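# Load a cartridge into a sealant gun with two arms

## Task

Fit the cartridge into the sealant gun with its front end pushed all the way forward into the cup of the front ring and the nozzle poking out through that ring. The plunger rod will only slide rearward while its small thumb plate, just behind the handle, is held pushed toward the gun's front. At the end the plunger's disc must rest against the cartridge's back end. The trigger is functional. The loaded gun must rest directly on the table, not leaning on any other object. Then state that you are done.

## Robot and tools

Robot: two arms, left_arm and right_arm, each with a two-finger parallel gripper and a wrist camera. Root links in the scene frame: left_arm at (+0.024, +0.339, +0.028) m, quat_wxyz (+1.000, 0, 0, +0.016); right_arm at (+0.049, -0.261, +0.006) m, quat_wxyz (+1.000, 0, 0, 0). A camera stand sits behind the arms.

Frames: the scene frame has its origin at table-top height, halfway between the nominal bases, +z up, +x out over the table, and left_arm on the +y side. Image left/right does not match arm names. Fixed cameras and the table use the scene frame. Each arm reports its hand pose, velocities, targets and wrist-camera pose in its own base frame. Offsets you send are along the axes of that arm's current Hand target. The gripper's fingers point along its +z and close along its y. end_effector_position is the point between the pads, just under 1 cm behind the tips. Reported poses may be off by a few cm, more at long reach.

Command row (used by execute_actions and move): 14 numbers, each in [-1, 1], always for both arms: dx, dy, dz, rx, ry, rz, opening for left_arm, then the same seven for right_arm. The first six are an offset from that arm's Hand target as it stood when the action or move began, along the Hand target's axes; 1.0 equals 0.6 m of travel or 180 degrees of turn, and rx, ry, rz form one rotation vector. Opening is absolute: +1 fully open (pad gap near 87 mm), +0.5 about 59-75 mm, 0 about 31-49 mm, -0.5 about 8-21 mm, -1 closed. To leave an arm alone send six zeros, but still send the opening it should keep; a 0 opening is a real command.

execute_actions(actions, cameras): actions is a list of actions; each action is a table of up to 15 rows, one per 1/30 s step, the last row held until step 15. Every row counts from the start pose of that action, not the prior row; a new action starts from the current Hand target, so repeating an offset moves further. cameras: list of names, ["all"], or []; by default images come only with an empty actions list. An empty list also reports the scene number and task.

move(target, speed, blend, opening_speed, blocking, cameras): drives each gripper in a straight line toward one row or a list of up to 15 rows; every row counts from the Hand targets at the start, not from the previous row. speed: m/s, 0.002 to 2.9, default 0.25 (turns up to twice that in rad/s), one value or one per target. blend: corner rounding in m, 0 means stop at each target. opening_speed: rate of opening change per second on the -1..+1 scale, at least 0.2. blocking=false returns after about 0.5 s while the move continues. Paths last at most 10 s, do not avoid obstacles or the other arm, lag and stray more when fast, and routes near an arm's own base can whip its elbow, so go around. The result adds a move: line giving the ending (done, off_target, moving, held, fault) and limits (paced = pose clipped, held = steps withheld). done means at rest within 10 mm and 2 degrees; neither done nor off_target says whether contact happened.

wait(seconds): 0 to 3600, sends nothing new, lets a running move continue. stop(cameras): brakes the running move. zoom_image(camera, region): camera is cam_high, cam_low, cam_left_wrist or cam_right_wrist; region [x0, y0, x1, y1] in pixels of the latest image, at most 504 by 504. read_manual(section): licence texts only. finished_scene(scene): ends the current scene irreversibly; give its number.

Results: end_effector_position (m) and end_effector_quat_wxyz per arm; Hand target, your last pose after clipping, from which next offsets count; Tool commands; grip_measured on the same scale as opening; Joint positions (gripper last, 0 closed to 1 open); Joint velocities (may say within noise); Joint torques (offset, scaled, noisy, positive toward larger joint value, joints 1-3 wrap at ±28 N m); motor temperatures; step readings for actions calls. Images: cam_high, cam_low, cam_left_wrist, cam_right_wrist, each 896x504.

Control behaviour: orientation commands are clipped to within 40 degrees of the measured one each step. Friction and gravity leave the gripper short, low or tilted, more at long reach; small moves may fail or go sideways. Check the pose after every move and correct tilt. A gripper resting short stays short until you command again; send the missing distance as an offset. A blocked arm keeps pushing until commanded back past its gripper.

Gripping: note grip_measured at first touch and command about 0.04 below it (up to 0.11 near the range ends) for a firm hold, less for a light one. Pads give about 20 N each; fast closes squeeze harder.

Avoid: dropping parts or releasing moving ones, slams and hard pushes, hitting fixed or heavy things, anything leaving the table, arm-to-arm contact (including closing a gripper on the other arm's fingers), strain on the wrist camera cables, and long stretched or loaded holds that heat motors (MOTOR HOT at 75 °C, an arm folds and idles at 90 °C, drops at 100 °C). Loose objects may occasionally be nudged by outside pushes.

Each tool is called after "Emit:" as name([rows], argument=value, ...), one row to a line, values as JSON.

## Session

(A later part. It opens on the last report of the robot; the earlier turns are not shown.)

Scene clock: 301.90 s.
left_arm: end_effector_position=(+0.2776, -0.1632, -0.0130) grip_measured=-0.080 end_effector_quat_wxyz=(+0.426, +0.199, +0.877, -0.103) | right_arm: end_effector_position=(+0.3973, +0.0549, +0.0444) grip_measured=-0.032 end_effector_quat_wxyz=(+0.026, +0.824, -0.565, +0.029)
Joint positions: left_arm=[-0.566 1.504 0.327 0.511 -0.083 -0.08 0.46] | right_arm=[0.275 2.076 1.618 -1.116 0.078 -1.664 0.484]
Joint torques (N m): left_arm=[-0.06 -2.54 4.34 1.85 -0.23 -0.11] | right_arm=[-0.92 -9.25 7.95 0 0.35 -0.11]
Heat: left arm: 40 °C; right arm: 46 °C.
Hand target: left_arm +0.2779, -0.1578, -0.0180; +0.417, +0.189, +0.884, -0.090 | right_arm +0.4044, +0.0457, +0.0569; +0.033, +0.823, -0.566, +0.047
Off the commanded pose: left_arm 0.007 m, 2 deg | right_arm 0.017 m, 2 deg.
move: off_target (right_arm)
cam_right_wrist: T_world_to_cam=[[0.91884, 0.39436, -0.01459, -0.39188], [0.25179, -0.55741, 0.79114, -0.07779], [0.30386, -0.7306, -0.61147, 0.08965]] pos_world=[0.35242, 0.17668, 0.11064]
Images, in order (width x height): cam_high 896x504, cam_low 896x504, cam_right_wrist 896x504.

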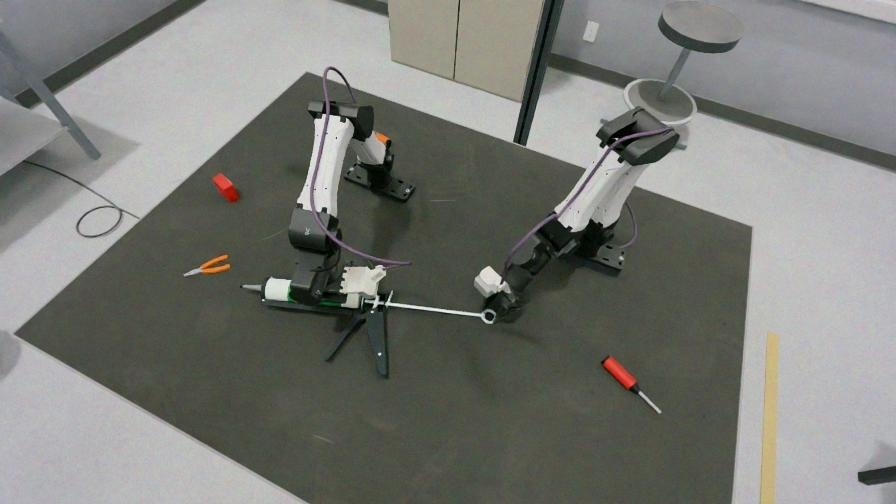

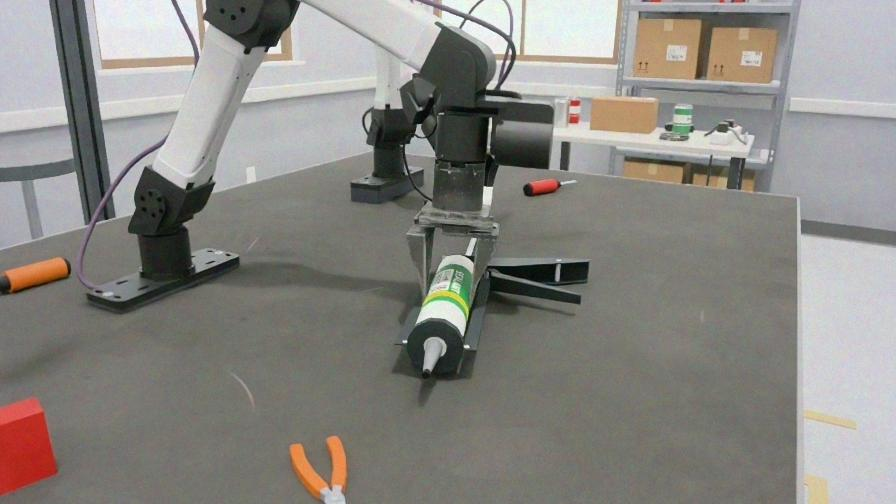

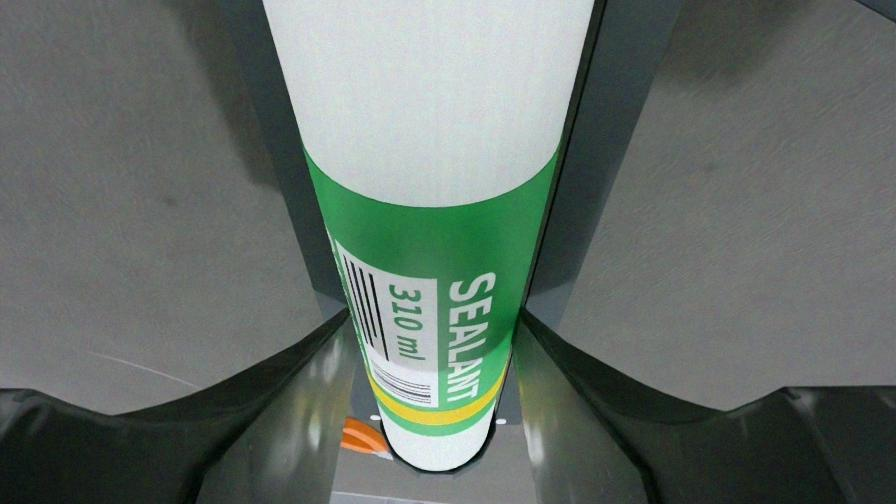

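Emit:
move([
  [0,0,0,0,0,0,-0.5,-0.009,0,0.027,0,-0.0167,0,-0.4],
  [0,0,0,0,0,0,-0.5,-0.009,0,0.027,0,-0.0167,0,0.12],
], speed=[0.06,0.06], opening_speed=0.8, cameras=["cam_low","cam_high","cam_right_wrist"])

Emit:
zoom_image(camera="cam_high", region=[244, 270, 316, 320])

Emit:
zoom_image(camera="cam_low", region=[400, 240, 520, 380])

Scene clock: 304.33 s.
left_arm: end_effector_position=(+0.2776, -0.1632, -0.0130) grip_measured=-0.080 end_effector_quat_wxyz=(+0.426, +0.199, +0.877, -0.103) | right_arm: end_effector_position=(+0.4008, +0.0511, +0.0433) grip_measured=+0.120 end_effector_quat_wxyz=(+0.016, +0.822, -0.569, +0.025)
Joint positions: left_arm=[-0.566 1.504 0.327 0.511 -0.083 -0.08 0.46] | right_arm=[0.255 2.076 1.618 -1.104 0.058 -1.677 0.56]
Joint torques (N m): left_arm=[0.01 -2.52 4.33 1.88 -0.24 -0.11] | right_arm=[-0.35 -7.95 5.41 0.32 0.01 -0.12]
Heat: left arm: 40 °C; right arm: 46 °C.
Hand target: left_arm +0.2780, -0.1578, -0.0180; +0.418, +0.189, +0.884, -0.090 | right_arm +0.4032, +0.0490, +0.0402; +0.018, +0.823, -0.566, +0.026
Off the commanded pose: left_arm 0.007 m, 2 deg | right_arm 0.004 m, 0 deg.
move: done
cam_right_wrist: T_world_to_cam=[[0.92154, 0.38827, -0.00144, -0.39487], [0.24416, -0.57662, 0.77968, -0.07541], [0.30189, -0.71886, -0.62618, 0.08606]] pos_world=[0.35632, 0.1717, 0.11211]
Images, in order (width x height): cam_high 896x504, cam_low 896x504, cam_right_wrist 896x504.

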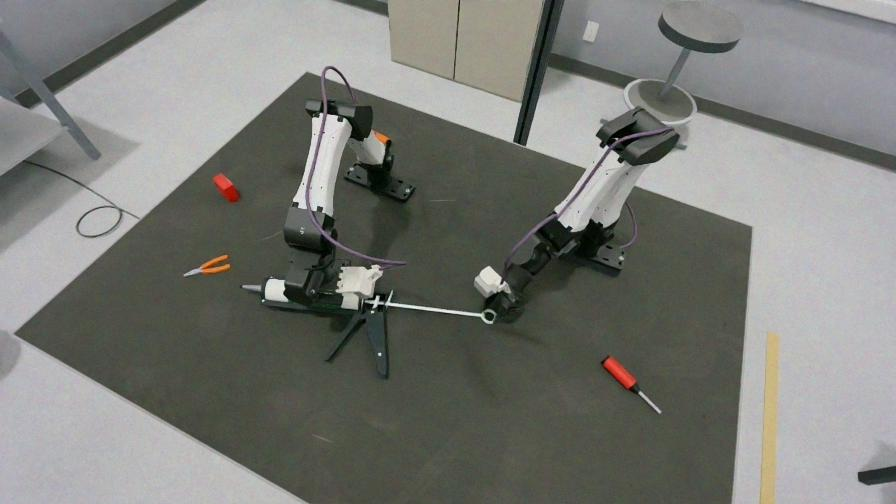

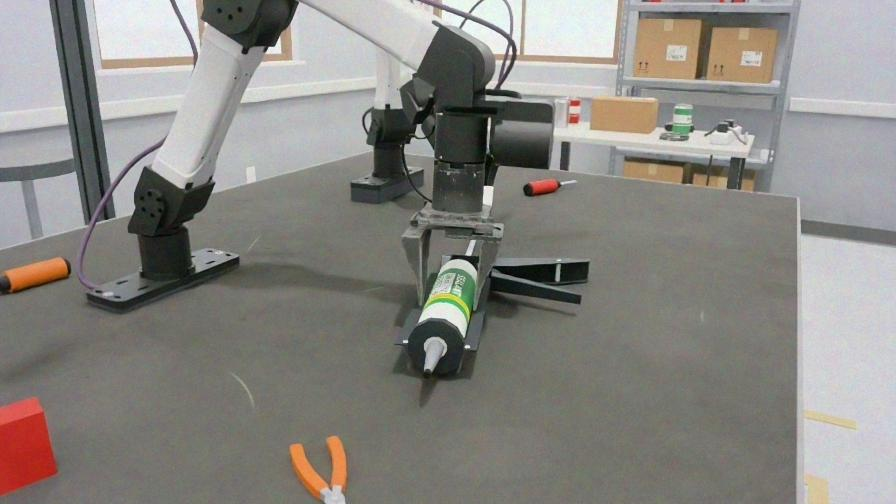

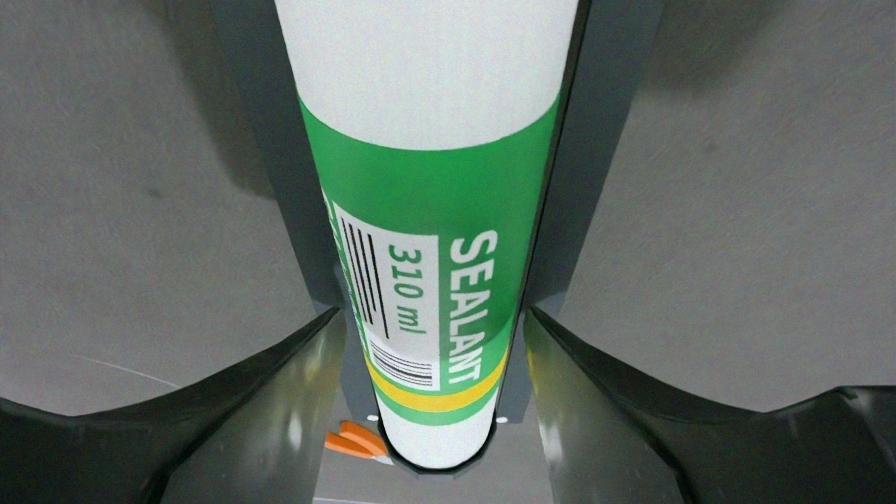

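Scaled by 7.000 from the camera's image (finer frame: 1280x720).

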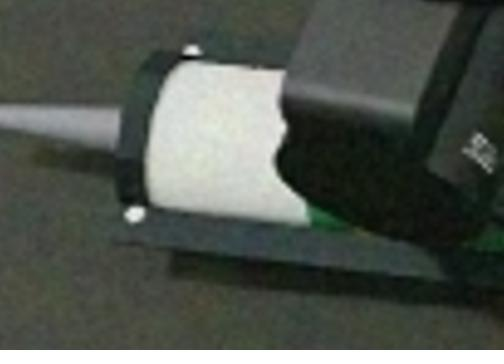

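Scaled by 3.600 from the camera's image (finer frame: 1280x720).

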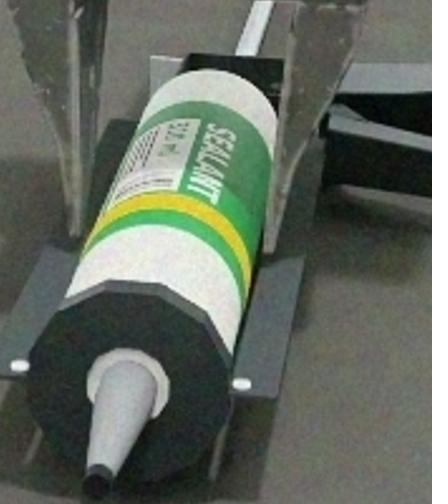

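Emit:
move([
  [0,0,0,0,0,0,-0.5,0.0096,0,-0.183,0,0,0,0.12],
  [0,0,0,0,0,0,-0.5,-0.2215,-0.123,-0.1452,0.0524,-0.0784,0.4995,0.12],
], speed=[0.25,0.4], blend=[0.03,0], cameras=["cam_low","cam_high","cam_right_wrist"])

Emit:
zoom_image(camera="cam_high", region=[244, 240, 434, 390])

Scene clock: 310.23 s.
left_arm: end_effector_position=(+0.2776, -0.1632, -0.0130) grip_measured=-0.080 end_effector_quat_wxyz=(+0.426, +0.199, +0.877, -0.103) | right_arm: end_effector_position=(+0.4168, +0.2005, +0.1239) grip_measured=+0.120 end_effector_quat_wxyz=(+0.125, -0.182, +0.975, +0.021)
Joint positions: left_arm=[-0.566 1.504 0.327 0.511 -0.083 -0.08 0.46] | right_arm=[0.451 2.305 2.33 -1.343 0.025 0.078 0.56]
Joint torques (N m): left_arm=[-0.01 -2.54 4.33 1.88 -0.23 -0.12] | right_arm=[0.46 -8.59 7.36 0.87 0.11 0.11]
Heat: left arm: 40 °C; right arm: 46 °C.
Hand target: left_arm +0.2780, -0.1578, -0.0180; +0.418, +0.189, +0.884, -0.090 | right_arm +0.4227, +0.2044, +0.1188; +0.129, -0.180, +0.975, +0.019
Off the commanded pose: left_arm 0.007 m, 2 deg | right_arm 0.009 m, 1 deg.
move: done
cam_right_wrist: T_world_to_cam=[[0.39551, -0.91838, 0.01231, 0.01202], [-0.77034, -0.3244, 0.54895, 0.34491], [-0.50014, -0.2266, -0.83577, 0.50059]] pos_world=[0.51131, 0.23636, 0.22889]
Images, in order (width x height): cam_high 896x504, cam_low 896x504, cam_right_wrist 896x504.

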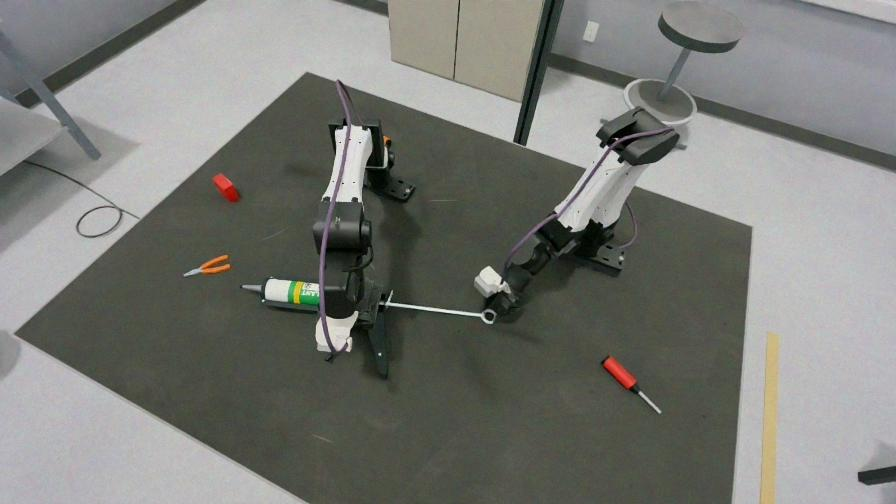

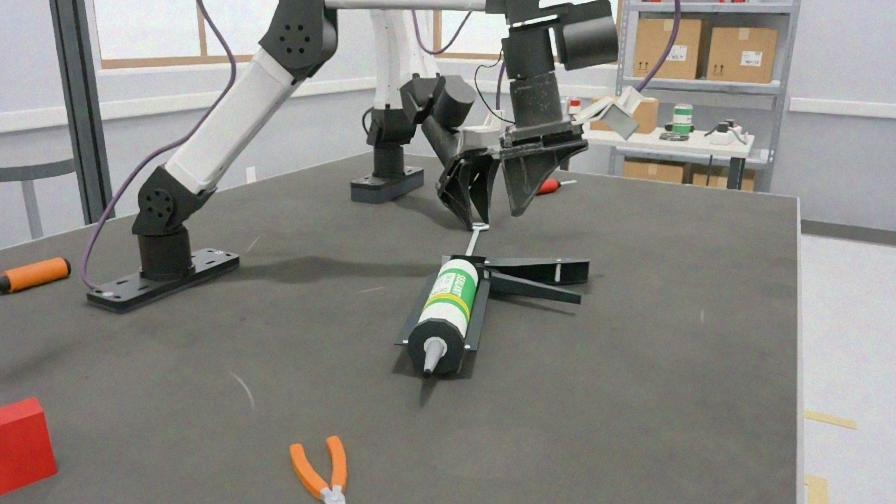

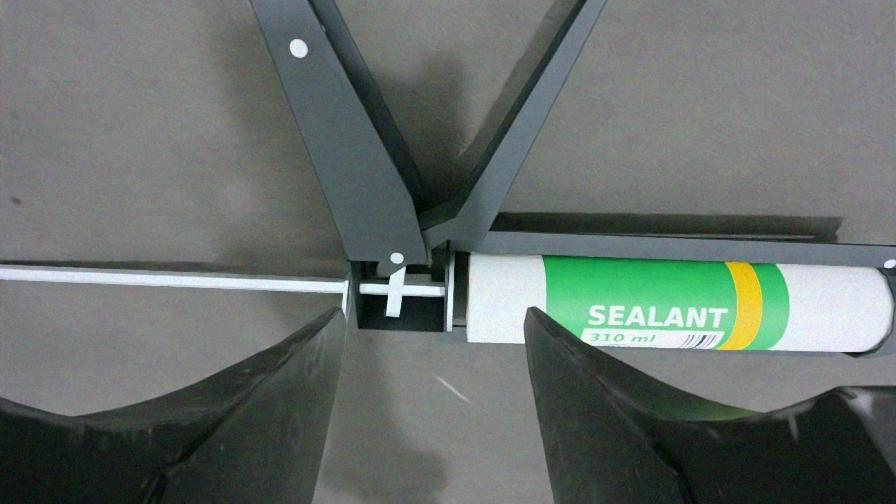

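Scaled by 2.653 from the camera's image (finer frame: 1280x720).

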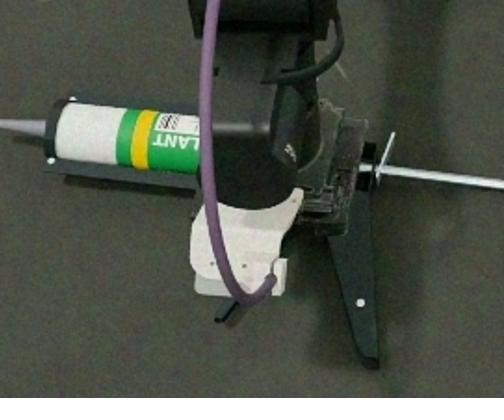

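Emit:
move([
  [0,0,0,0,0,0,-0.5,-0.0389,0.0663,0.0622,0,0,0,0.8],
  [0,0,0,0,0,0,-0.5,-0.0092,0.0663,0.1729,0,0,0,0.8],
  [0,0,0,0,0,0,-0.5,-0.0092,0.0663,0.1729,0,0,0,-0.4],
], speed=[0.3,0.2,0.1], opening_speed=1.5, blend=[0.02,0,0], cameras=["cam_low","cam_high","cam_right_wrist"])

Scene clock: 314.70 s.
left_arm: end_effector_position=(+0.2778, -0.1629, -0.0131) grip_measured=-0.080 end_effector_quat_wxyz=(+0.426, +0.198, +0.877, -0.103) | right_arm: end_effector_position=(+0.4378, +0.2544, +0.0238) grip_measured=-0.265 end_effector_quat_wxyz=(+0.130, -0.200, +0.971, +0.021)
Joint positions: left_arm=[-0.566 1.504 0.327 0.51 -0.085 -0.08 0.46] | right_arm=[0.531 2.49 2.259 -1.079 0.042 0.119 0.367]
Joint torques (N m): left_arm=[-0.01 -2.52 4.36 1.87 -0.22 -0.12] | right_arm=[-0.36 -11.54 4.89 0.88 0.12 0.44]
Heat: left arm: 40 °C; right arm: 46 °C.
Hand target: left_arm +0.2780, -0.1578, -0.0180; +0.418, +0.189, +0.884, -0.089 | right_arm +0.4389, +0.2521, +0.0196; +0.129, -0.180, +0.975, +0.019
Off the commanded pose: left_arm 0.007 m, 2 deg | right_arm 0.005 m, 2 deg.
move: done
cam_right_wrist: T_world_to_cam=[[0.42836, -0.90342, 0.01833, 0.0361], [-0.7636, -0.35107, 0.54191, 0.43744], [-0.48314, -0.24613, -0.84023, 0.43738]] pos_world=[0.52988, 0.29383, 0.12978]
Images, in order (width x height): cam_high 896x504, cam_low 896x504, cam_right_wrist 896x504.

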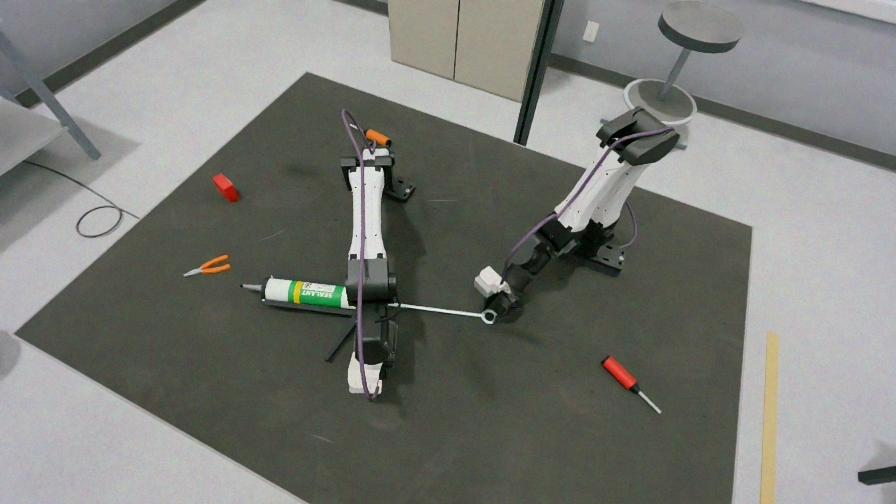

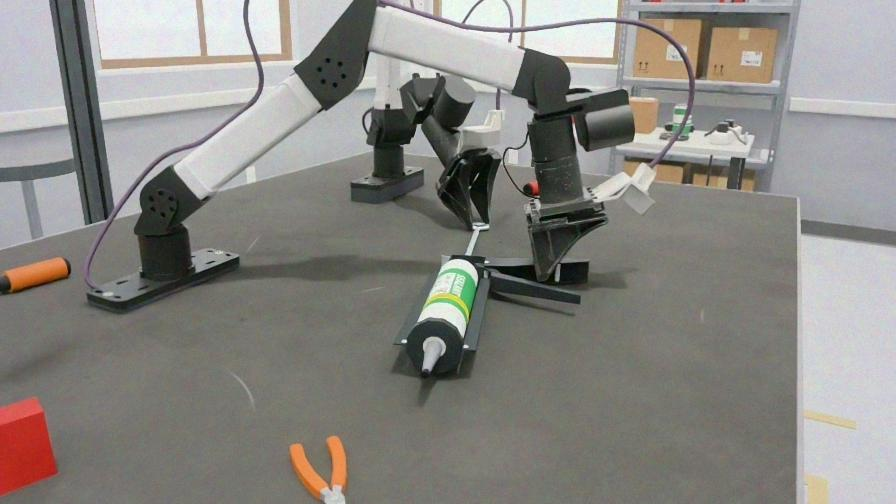

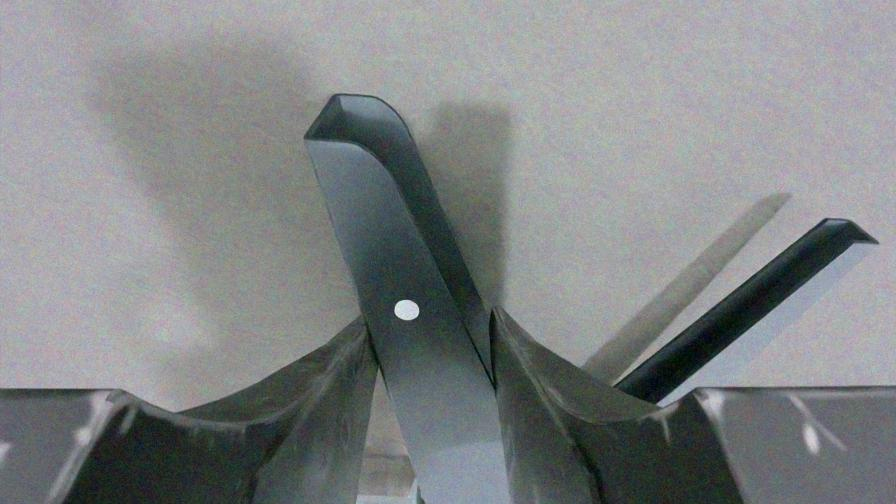

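Emit:
move(target=[-0.0086,-0.0148,0.0104,0,0,0,-0.5,0,0,0,0,0,0,-0.4], speed=0.03, cameras=["cam_low","cam_high"])

Emit:
zoom_image(camera="cam_high", region=[244, 270, 316, 320])

Emit:
zoom_image(camera="cam_low", region=[390, 240, 510, 380])

Scene clock: 315.80 s.
left_arm: end_effector_position=(+0.2817, -0.1704, -0.0131) grip_measured=-0.081 end_effector_quat_wxyz=(+0.427, +0.202, +0.876, -0.098) | right_arm: end_effector_position=(+0.4393, +0.2521, +0.0239) grip_measured=-0.269 end_effector_quat_wxyz=(+0.130, -0.202, +0.970, +0.020)
Joint positions: left_arm=[-0.591 1.534 0.355 0.51 -0.108 -0.085 0.46] | right_arm=[0.527 2.49 2.259 -1.078 0.044 0.111 0.366]
Joint torques (N m): left_arm=[-0.9 -2.15 4.89 1.87 -0.24 -0.3] | right_arm=[0.02 -11.52 4.9 0.86 0.11 0.53]
Heat: left arm: 40 °C; right arm: 46 °C.
Hand target: left_arm +0.2818, -0.1692, -0.0179; +0.418, +0.189, +0.884, -0.089 | right_arm +0.4389, +0.2520, +0.0196; +0.129, -0.180, +0.975, +0.019
Off the commanded pose: left_arm 0.005 m, 2 deg | right_arm 0.004 m, 3 deg.
move: done
Images, in order (width x height): cam_high 896x504, cam_low 896x504.

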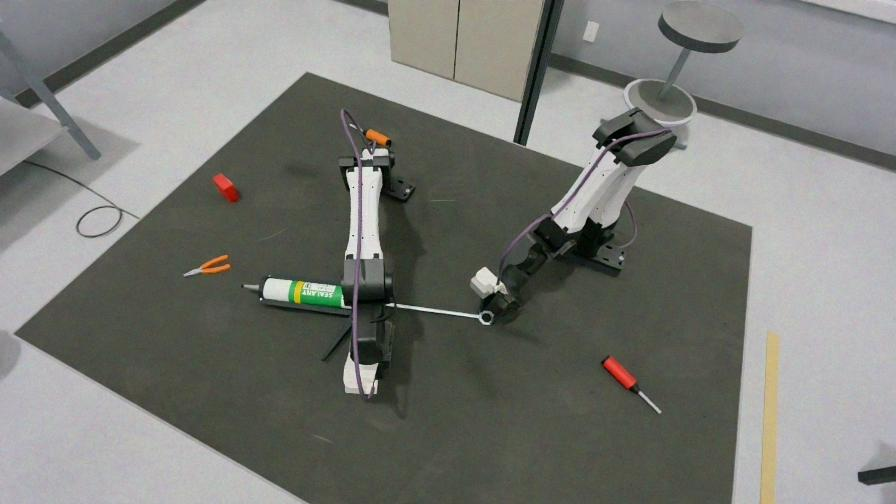

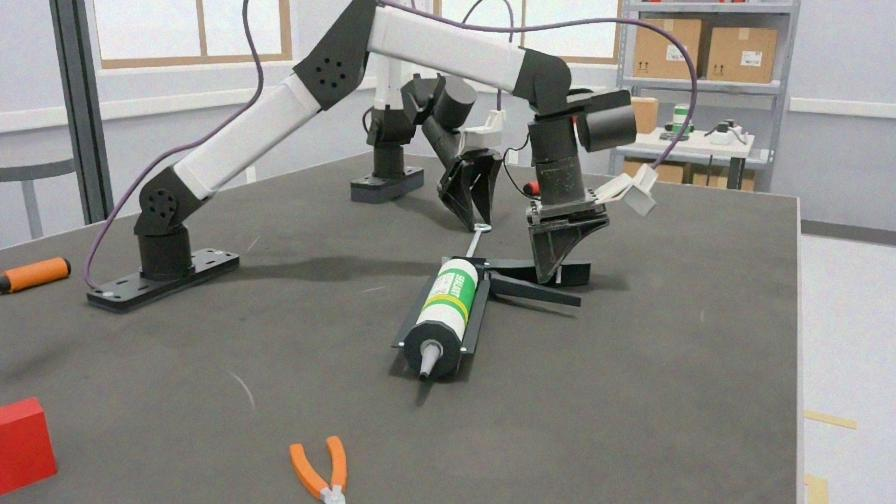

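Scaled by 7.000 from the camera's image (finer frame: 1280x720).

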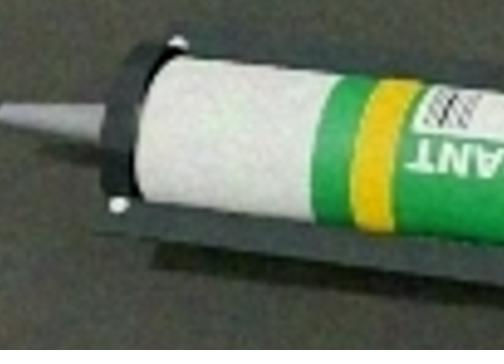

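Scaled by 3.600 from the camera's image (finer frame: 1280x720).

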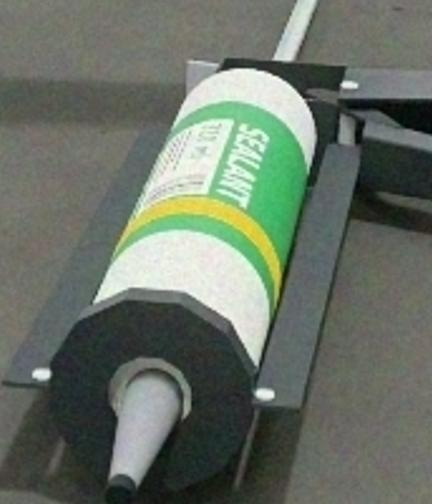

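Emit:
move([
  [0,0,0,0,0,0,-0.5,0,0,0.001,0,0,0,0.4],
  [0,0,0,0,0,0,-0.5,-0.0388,0,-0.1449,0,0,0,0.4],
  [0,0,0,0,0,0,-0.5,0.135,-0.2995,-0.1922,-0.0524,0.0784,-0.4995,0.4],
  [0,0,0,0,0,0,-0.5,0.1678,-0.2995,-0.0698,-0.0524,0.0784,-0.4995,0.4],
], speed=[0.1,0.25,0.4,0.15], opening_speed=1.5, blend=[0,0.03,0.015,0], cameras=["cam_low","cam_high","cam_right_wrist"])

Emit:
zoom_image(camera="cam_low", region=[390, 240, 510, 380])

Scene clock: 323.00 s.
left_arm: end_effector_position=(+0.2816, -0.1706, -0.0130) grip_measured=-0.081 end_effector_quat_wxyz=(+0.427, +0.195, +0.878, -0.099) | right_arm: end_effector_position=(+0.3963, +0.0460, +0.0382) grip_measured=+0.400 end_effector_quat_wxyz=(+0.026, +0.821, -0.570, +0.018)
Joint positions: left_arm=[-0.594 1.534 0.355 0.51 -0.116 -0.101 0.46] | right_arm=[0.246 2.084 1.61 -1.113 0.061 -1.681 0.7]
Joint torques (N m): left_arm=[-0.65 -2.28 4.92 1.84 -0.2 -0.15] | right_arm=[-0.21 -8.91 4.14 0.54 -0.04 -0.15]
Heat: left arm: 39 °C; right arm: 48 °C.
Hand target: left_arm +0.2818, -0.1692, -0.0179; +0.418, +0.189, +0.884, -0.089 | right_arm +0.4019, +0.0458, +0.0359; +0.018, +0.824, -0.566, +0.026
Off the commanded pose: left_arm 0.005 m, 2 deg | right_arm 0.006 m, 1 deg.
move: done
cam_right_wrist: T_world_to_cam=[[0.92281, 0.38429, -0.02741, -0.3882], [0.26065, -0.57036, 0.77894, -0.08007], [0.28371, -0.72596, -0.6265, 0.08814]] pos_world=[0.3541, 0.1675, 0.10695]
Images, in order (width x height): cam_high 896x504, cam_low 896x504, cam_right_wrist 896x504.

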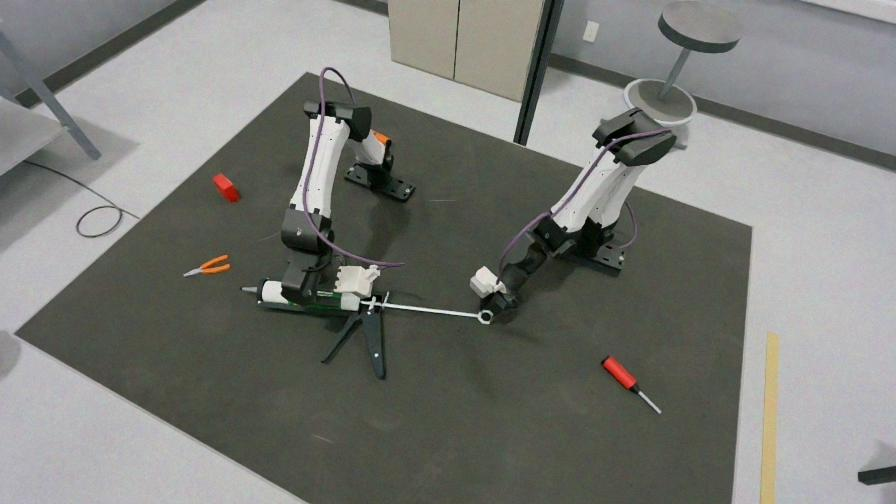

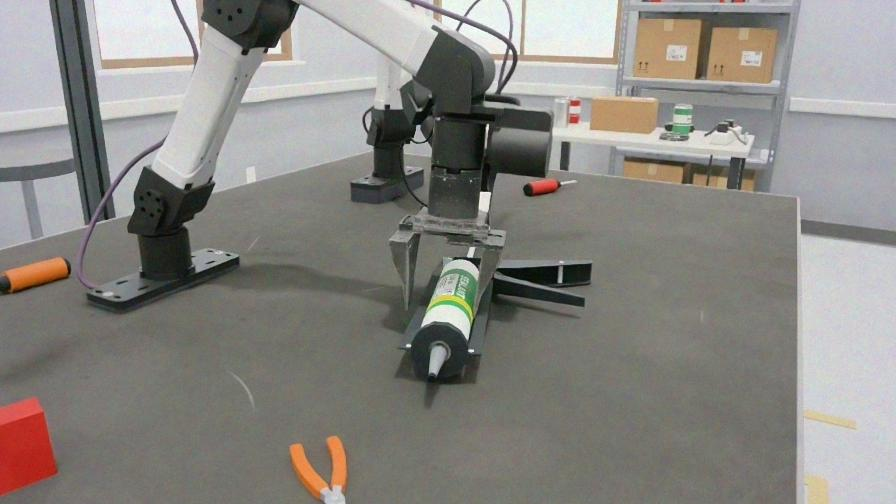

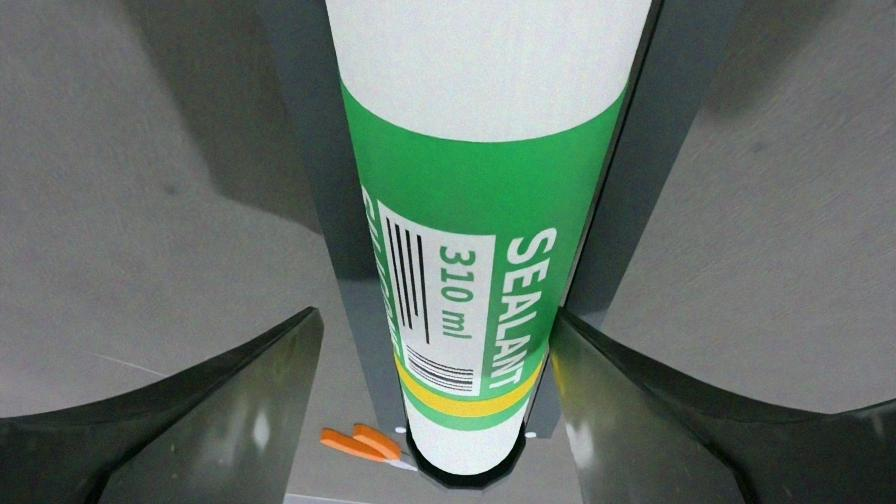

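Scaled by 3.600 from the camera's image (finer frame: 1280x720).

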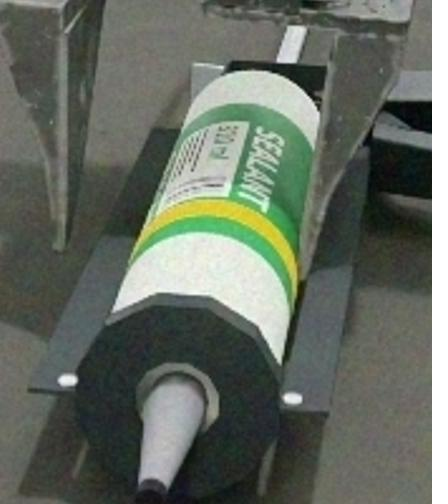

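Emit:
move([
  [0,0,0,0,0,0,-0.5,0,-0.012,-0.008,0,0,0,0.4],
  [0,0,0,0,0,0,-0.5,0,-0.012,-0.002,0,0,0,-0.4],
  [0,0,0,0,0,0,-0.5,0.0018,-0.006,-0.036,0,0.0167,0,-0.4],
  [0,0,0,0,0,0,-0.5,0.0385,-0.006,-0.034,0,0.0167,0,-0.4],
], speed=[0.1,0.1,0.1,0.06], opening_speed=1.5, cameras=["cam_low","cam_high","cam_right_wrist"])

Emit:
zoom_image(camera="cam_low", region=[390, 240, 510, 380])

Emit:
zoom_image(camera="cam_high", region=[240, 270, 312, 320])

Scene clock: 326.77 s.
left_arm: end_effector_position=(+0.2828, -0.1703, -0.0129) grip_measured=-0.081 end_effector_quat_wxyz=(+0.428, +0.193, +0.878, -0.097) | right_arm: end_effector_position=(+0.4135, +0.0290, +0.0585) grip_measured=-0.400 end_effector_quat_wxyz=(+0.028, +0.822, -0.566, +0.053)
Joint positions: left_arm=[-0.594 1.537 0.359 0.51 -0.122 -0.103 0.46] | right_arm=[0.219 2.075 1.664 -1.128 0.117 -1.718 0.3]
Joint torques (N m): left_arm=[-0.72 -2.51 4.68 1.85 -0.12 -0.12] | right_arm=[-0.47 -8.08 6.32 0.13 -0.04 -0.1]
Heat: left arm: 39 °C; right arm: 47 °C.
Hand target: left_arm +0.2818, -0.1692, -0.0179; +0.418, +0.189, +0.884, -0.090 | right_arm +0.4130, +0.0267, +0.0577; +0.033, +0.823, -0.566, +0.047
Off the commanded pose: left_arm 0.005 m, 2 deg | right_arm 0.002 m, 1 deg.
move: done
cam_right_wrist: T_world_to_cam=[[0.92004, 0.39176, 0.00752, -0.39801], [0.22031, -0.53307, 0.81688, -0.09675], [0.32403, -0.74991, -0.57676, 0.06469]] pos_world=[0.36654, 0.15286, 0.11933]
Images, in order (width x height): cam_high 896x504, cam_low 896x504, cam_right_wrist 896x504.

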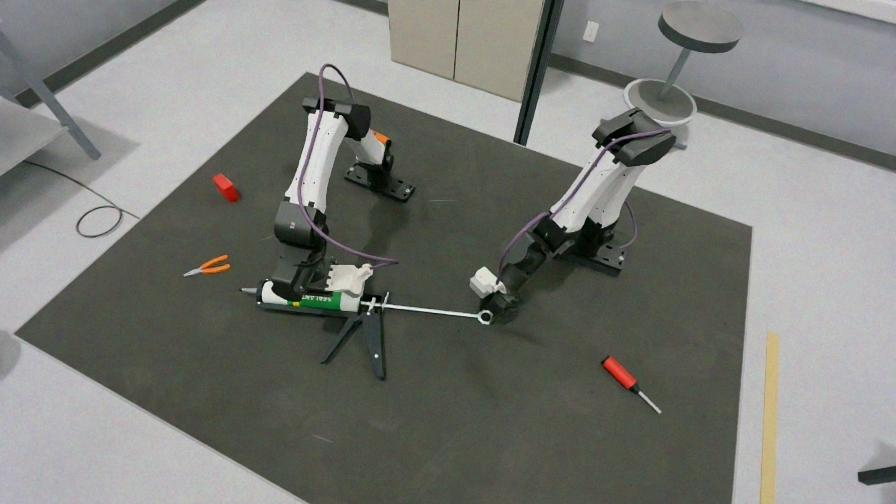

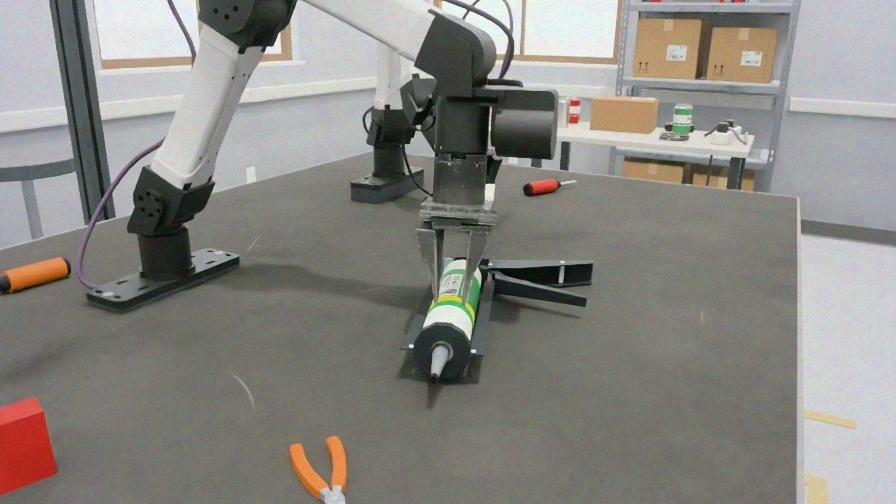

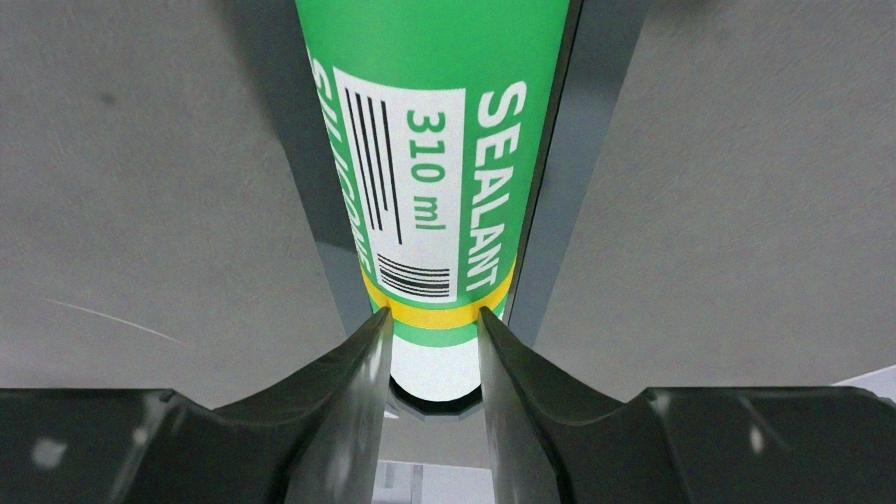

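Scaled by 3.600 from the camera's image (finer frame: 1280x720).

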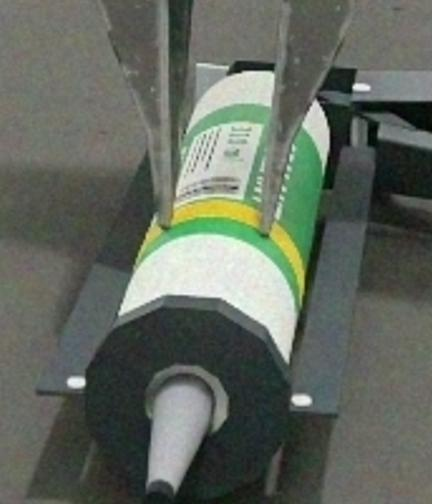

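Scaled by 7.000 from the camera's image (finer frame: 1280x720).

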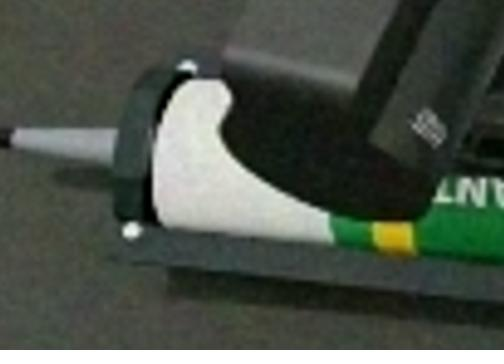

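Emit:
move([
  [0,0,0,0,0,0,-0.5,0,0,-0.01,0,0,0,0.3],
  [0,0,0,0,0,0,-0.5,-0.0358,0,0.0532,0,-0.0167,0,0.3],
  [0,0,0,0,0,0,-0.5,-0.0358,0,0.0532,0,-0.0167,0,-0.4],
  [0,0,0,0,0,0,-0.5,-0.0298,0,-0.003,0,0,0,-0.4],
  [0,0,0,0,0,0,-0.5,0.003,0,0,0,0,0,-0.4],
], speed=[0.1,0.15,0.1,0.1,0.06], opening_speed=1.5, cameras=["cam_low","cam_high","cam_right_wrist"])

Emit:
zoom_image(camera="cam_low", region=[390, 240, 510, 380])

Emit:
zoom_image(camera="cam_high", region=[240, 270, 312, 320])

Scene clock: 331.17 s.
left_arm: end_effector_position=(+0.2822, -0.1713, -0.0131) grip_measured=-0.081 end_effector_quat_wxyz=(+0.426, +0.194, +0.878, -0.098) | right_arm: end_effector_position=(+0.4081, +0.0328, +0.0479) grip_measured=-0.037 end_effector_quat_wxyz=(+0.024, +0.821, -0.570, +0.035)
Joint positions: left_arm=[-0.597 1.538 0.36 0.506 -0.12 -0.103 0.46] | right_arm=[0.217 2.083 1.642 -1.117 0.084 -1.712 0.482]
Joint torques (N m): left_arm=[-0.38 -2.56 4.51 1.88 -0.13 -0.11] | right_arm=[-0.73 -8.81 8.1 0 0.29 -0.2]
Heat: left arm: 39 °C; right arm: 47 °C.
Hand target: left_arm +0.2818, -0.1692, -0.0179; +0.418, +0.189, +0.884, -0.089 | right_arm +0.4138, +0.0251, +0.0579; +0.033, +0.823, -0.566, +0.047
Off the commanded pose: left_arm 0.005 m, 2 deg | right_arm 0.014 m, 2 deg.
move: off_target (right_arm); target 3's new opening was sent with right_arm's hand 0.017 m and 2 deg from that target
cam_right_wrist: T_world_to_cam=[[0.92274, 0.3854, -0.00432, -0.39485], [0.23643, -0.55713, 0.79606, -0.08965], [0.3044, -0.73557, -0.60521, 0.07199]] pos_world=[0.36362, 0.15519, 0.11323]
Images, in order (width x height): cam_high 896x504, cam_low 896x504, cam_right_wrist 896x504.

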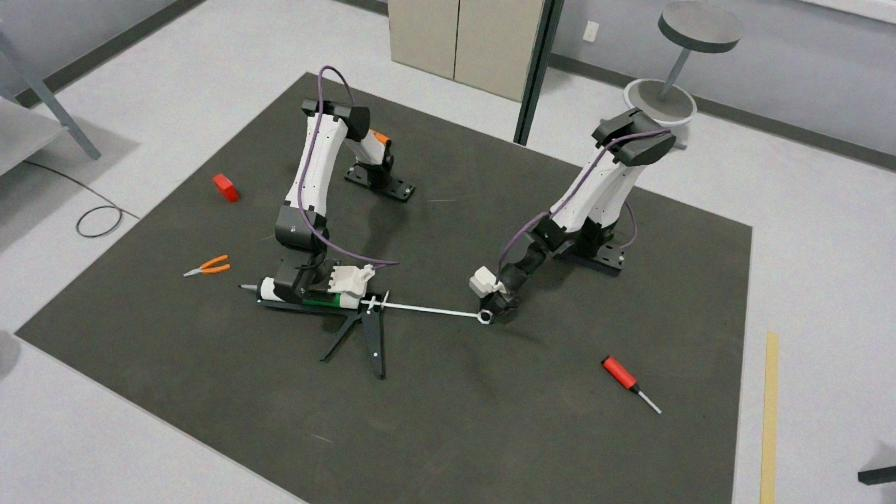

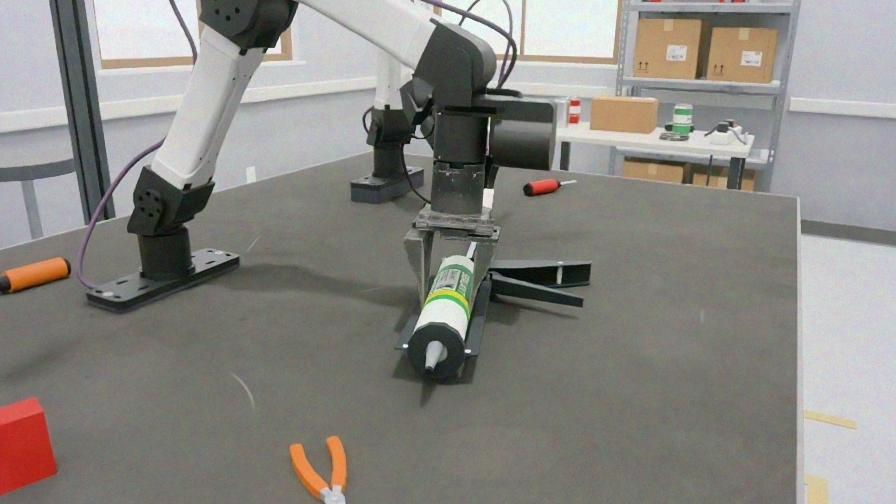

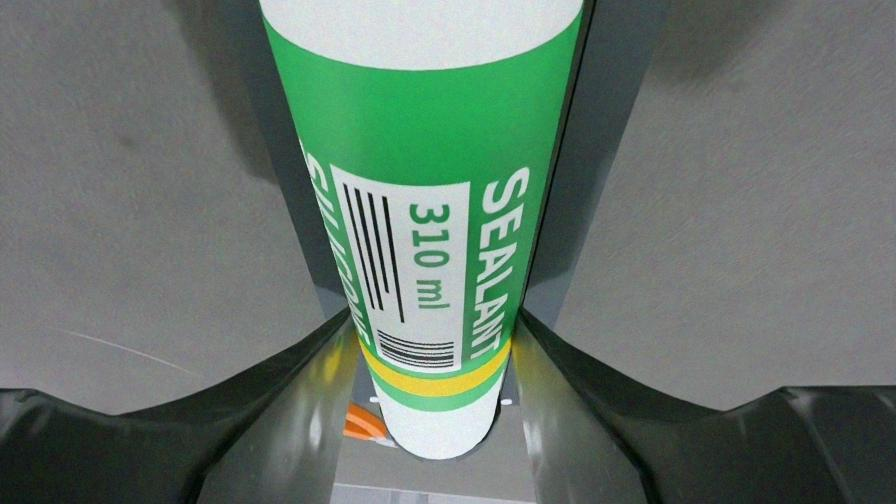

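Scaled by 3.600 from the camera's image (finer frame: 1280x720).

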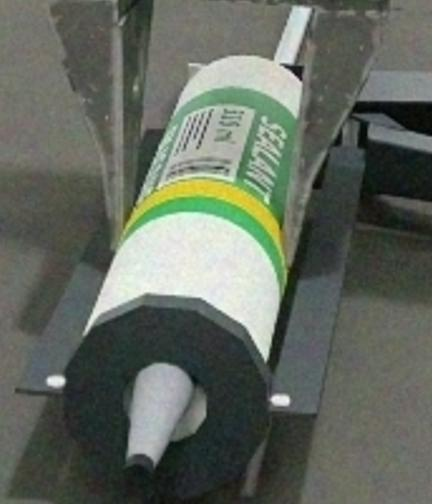

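Scaled by 7.000 from the camera's image (finer frame: 1280x720).

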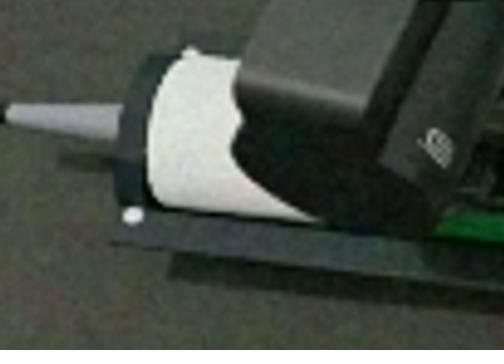

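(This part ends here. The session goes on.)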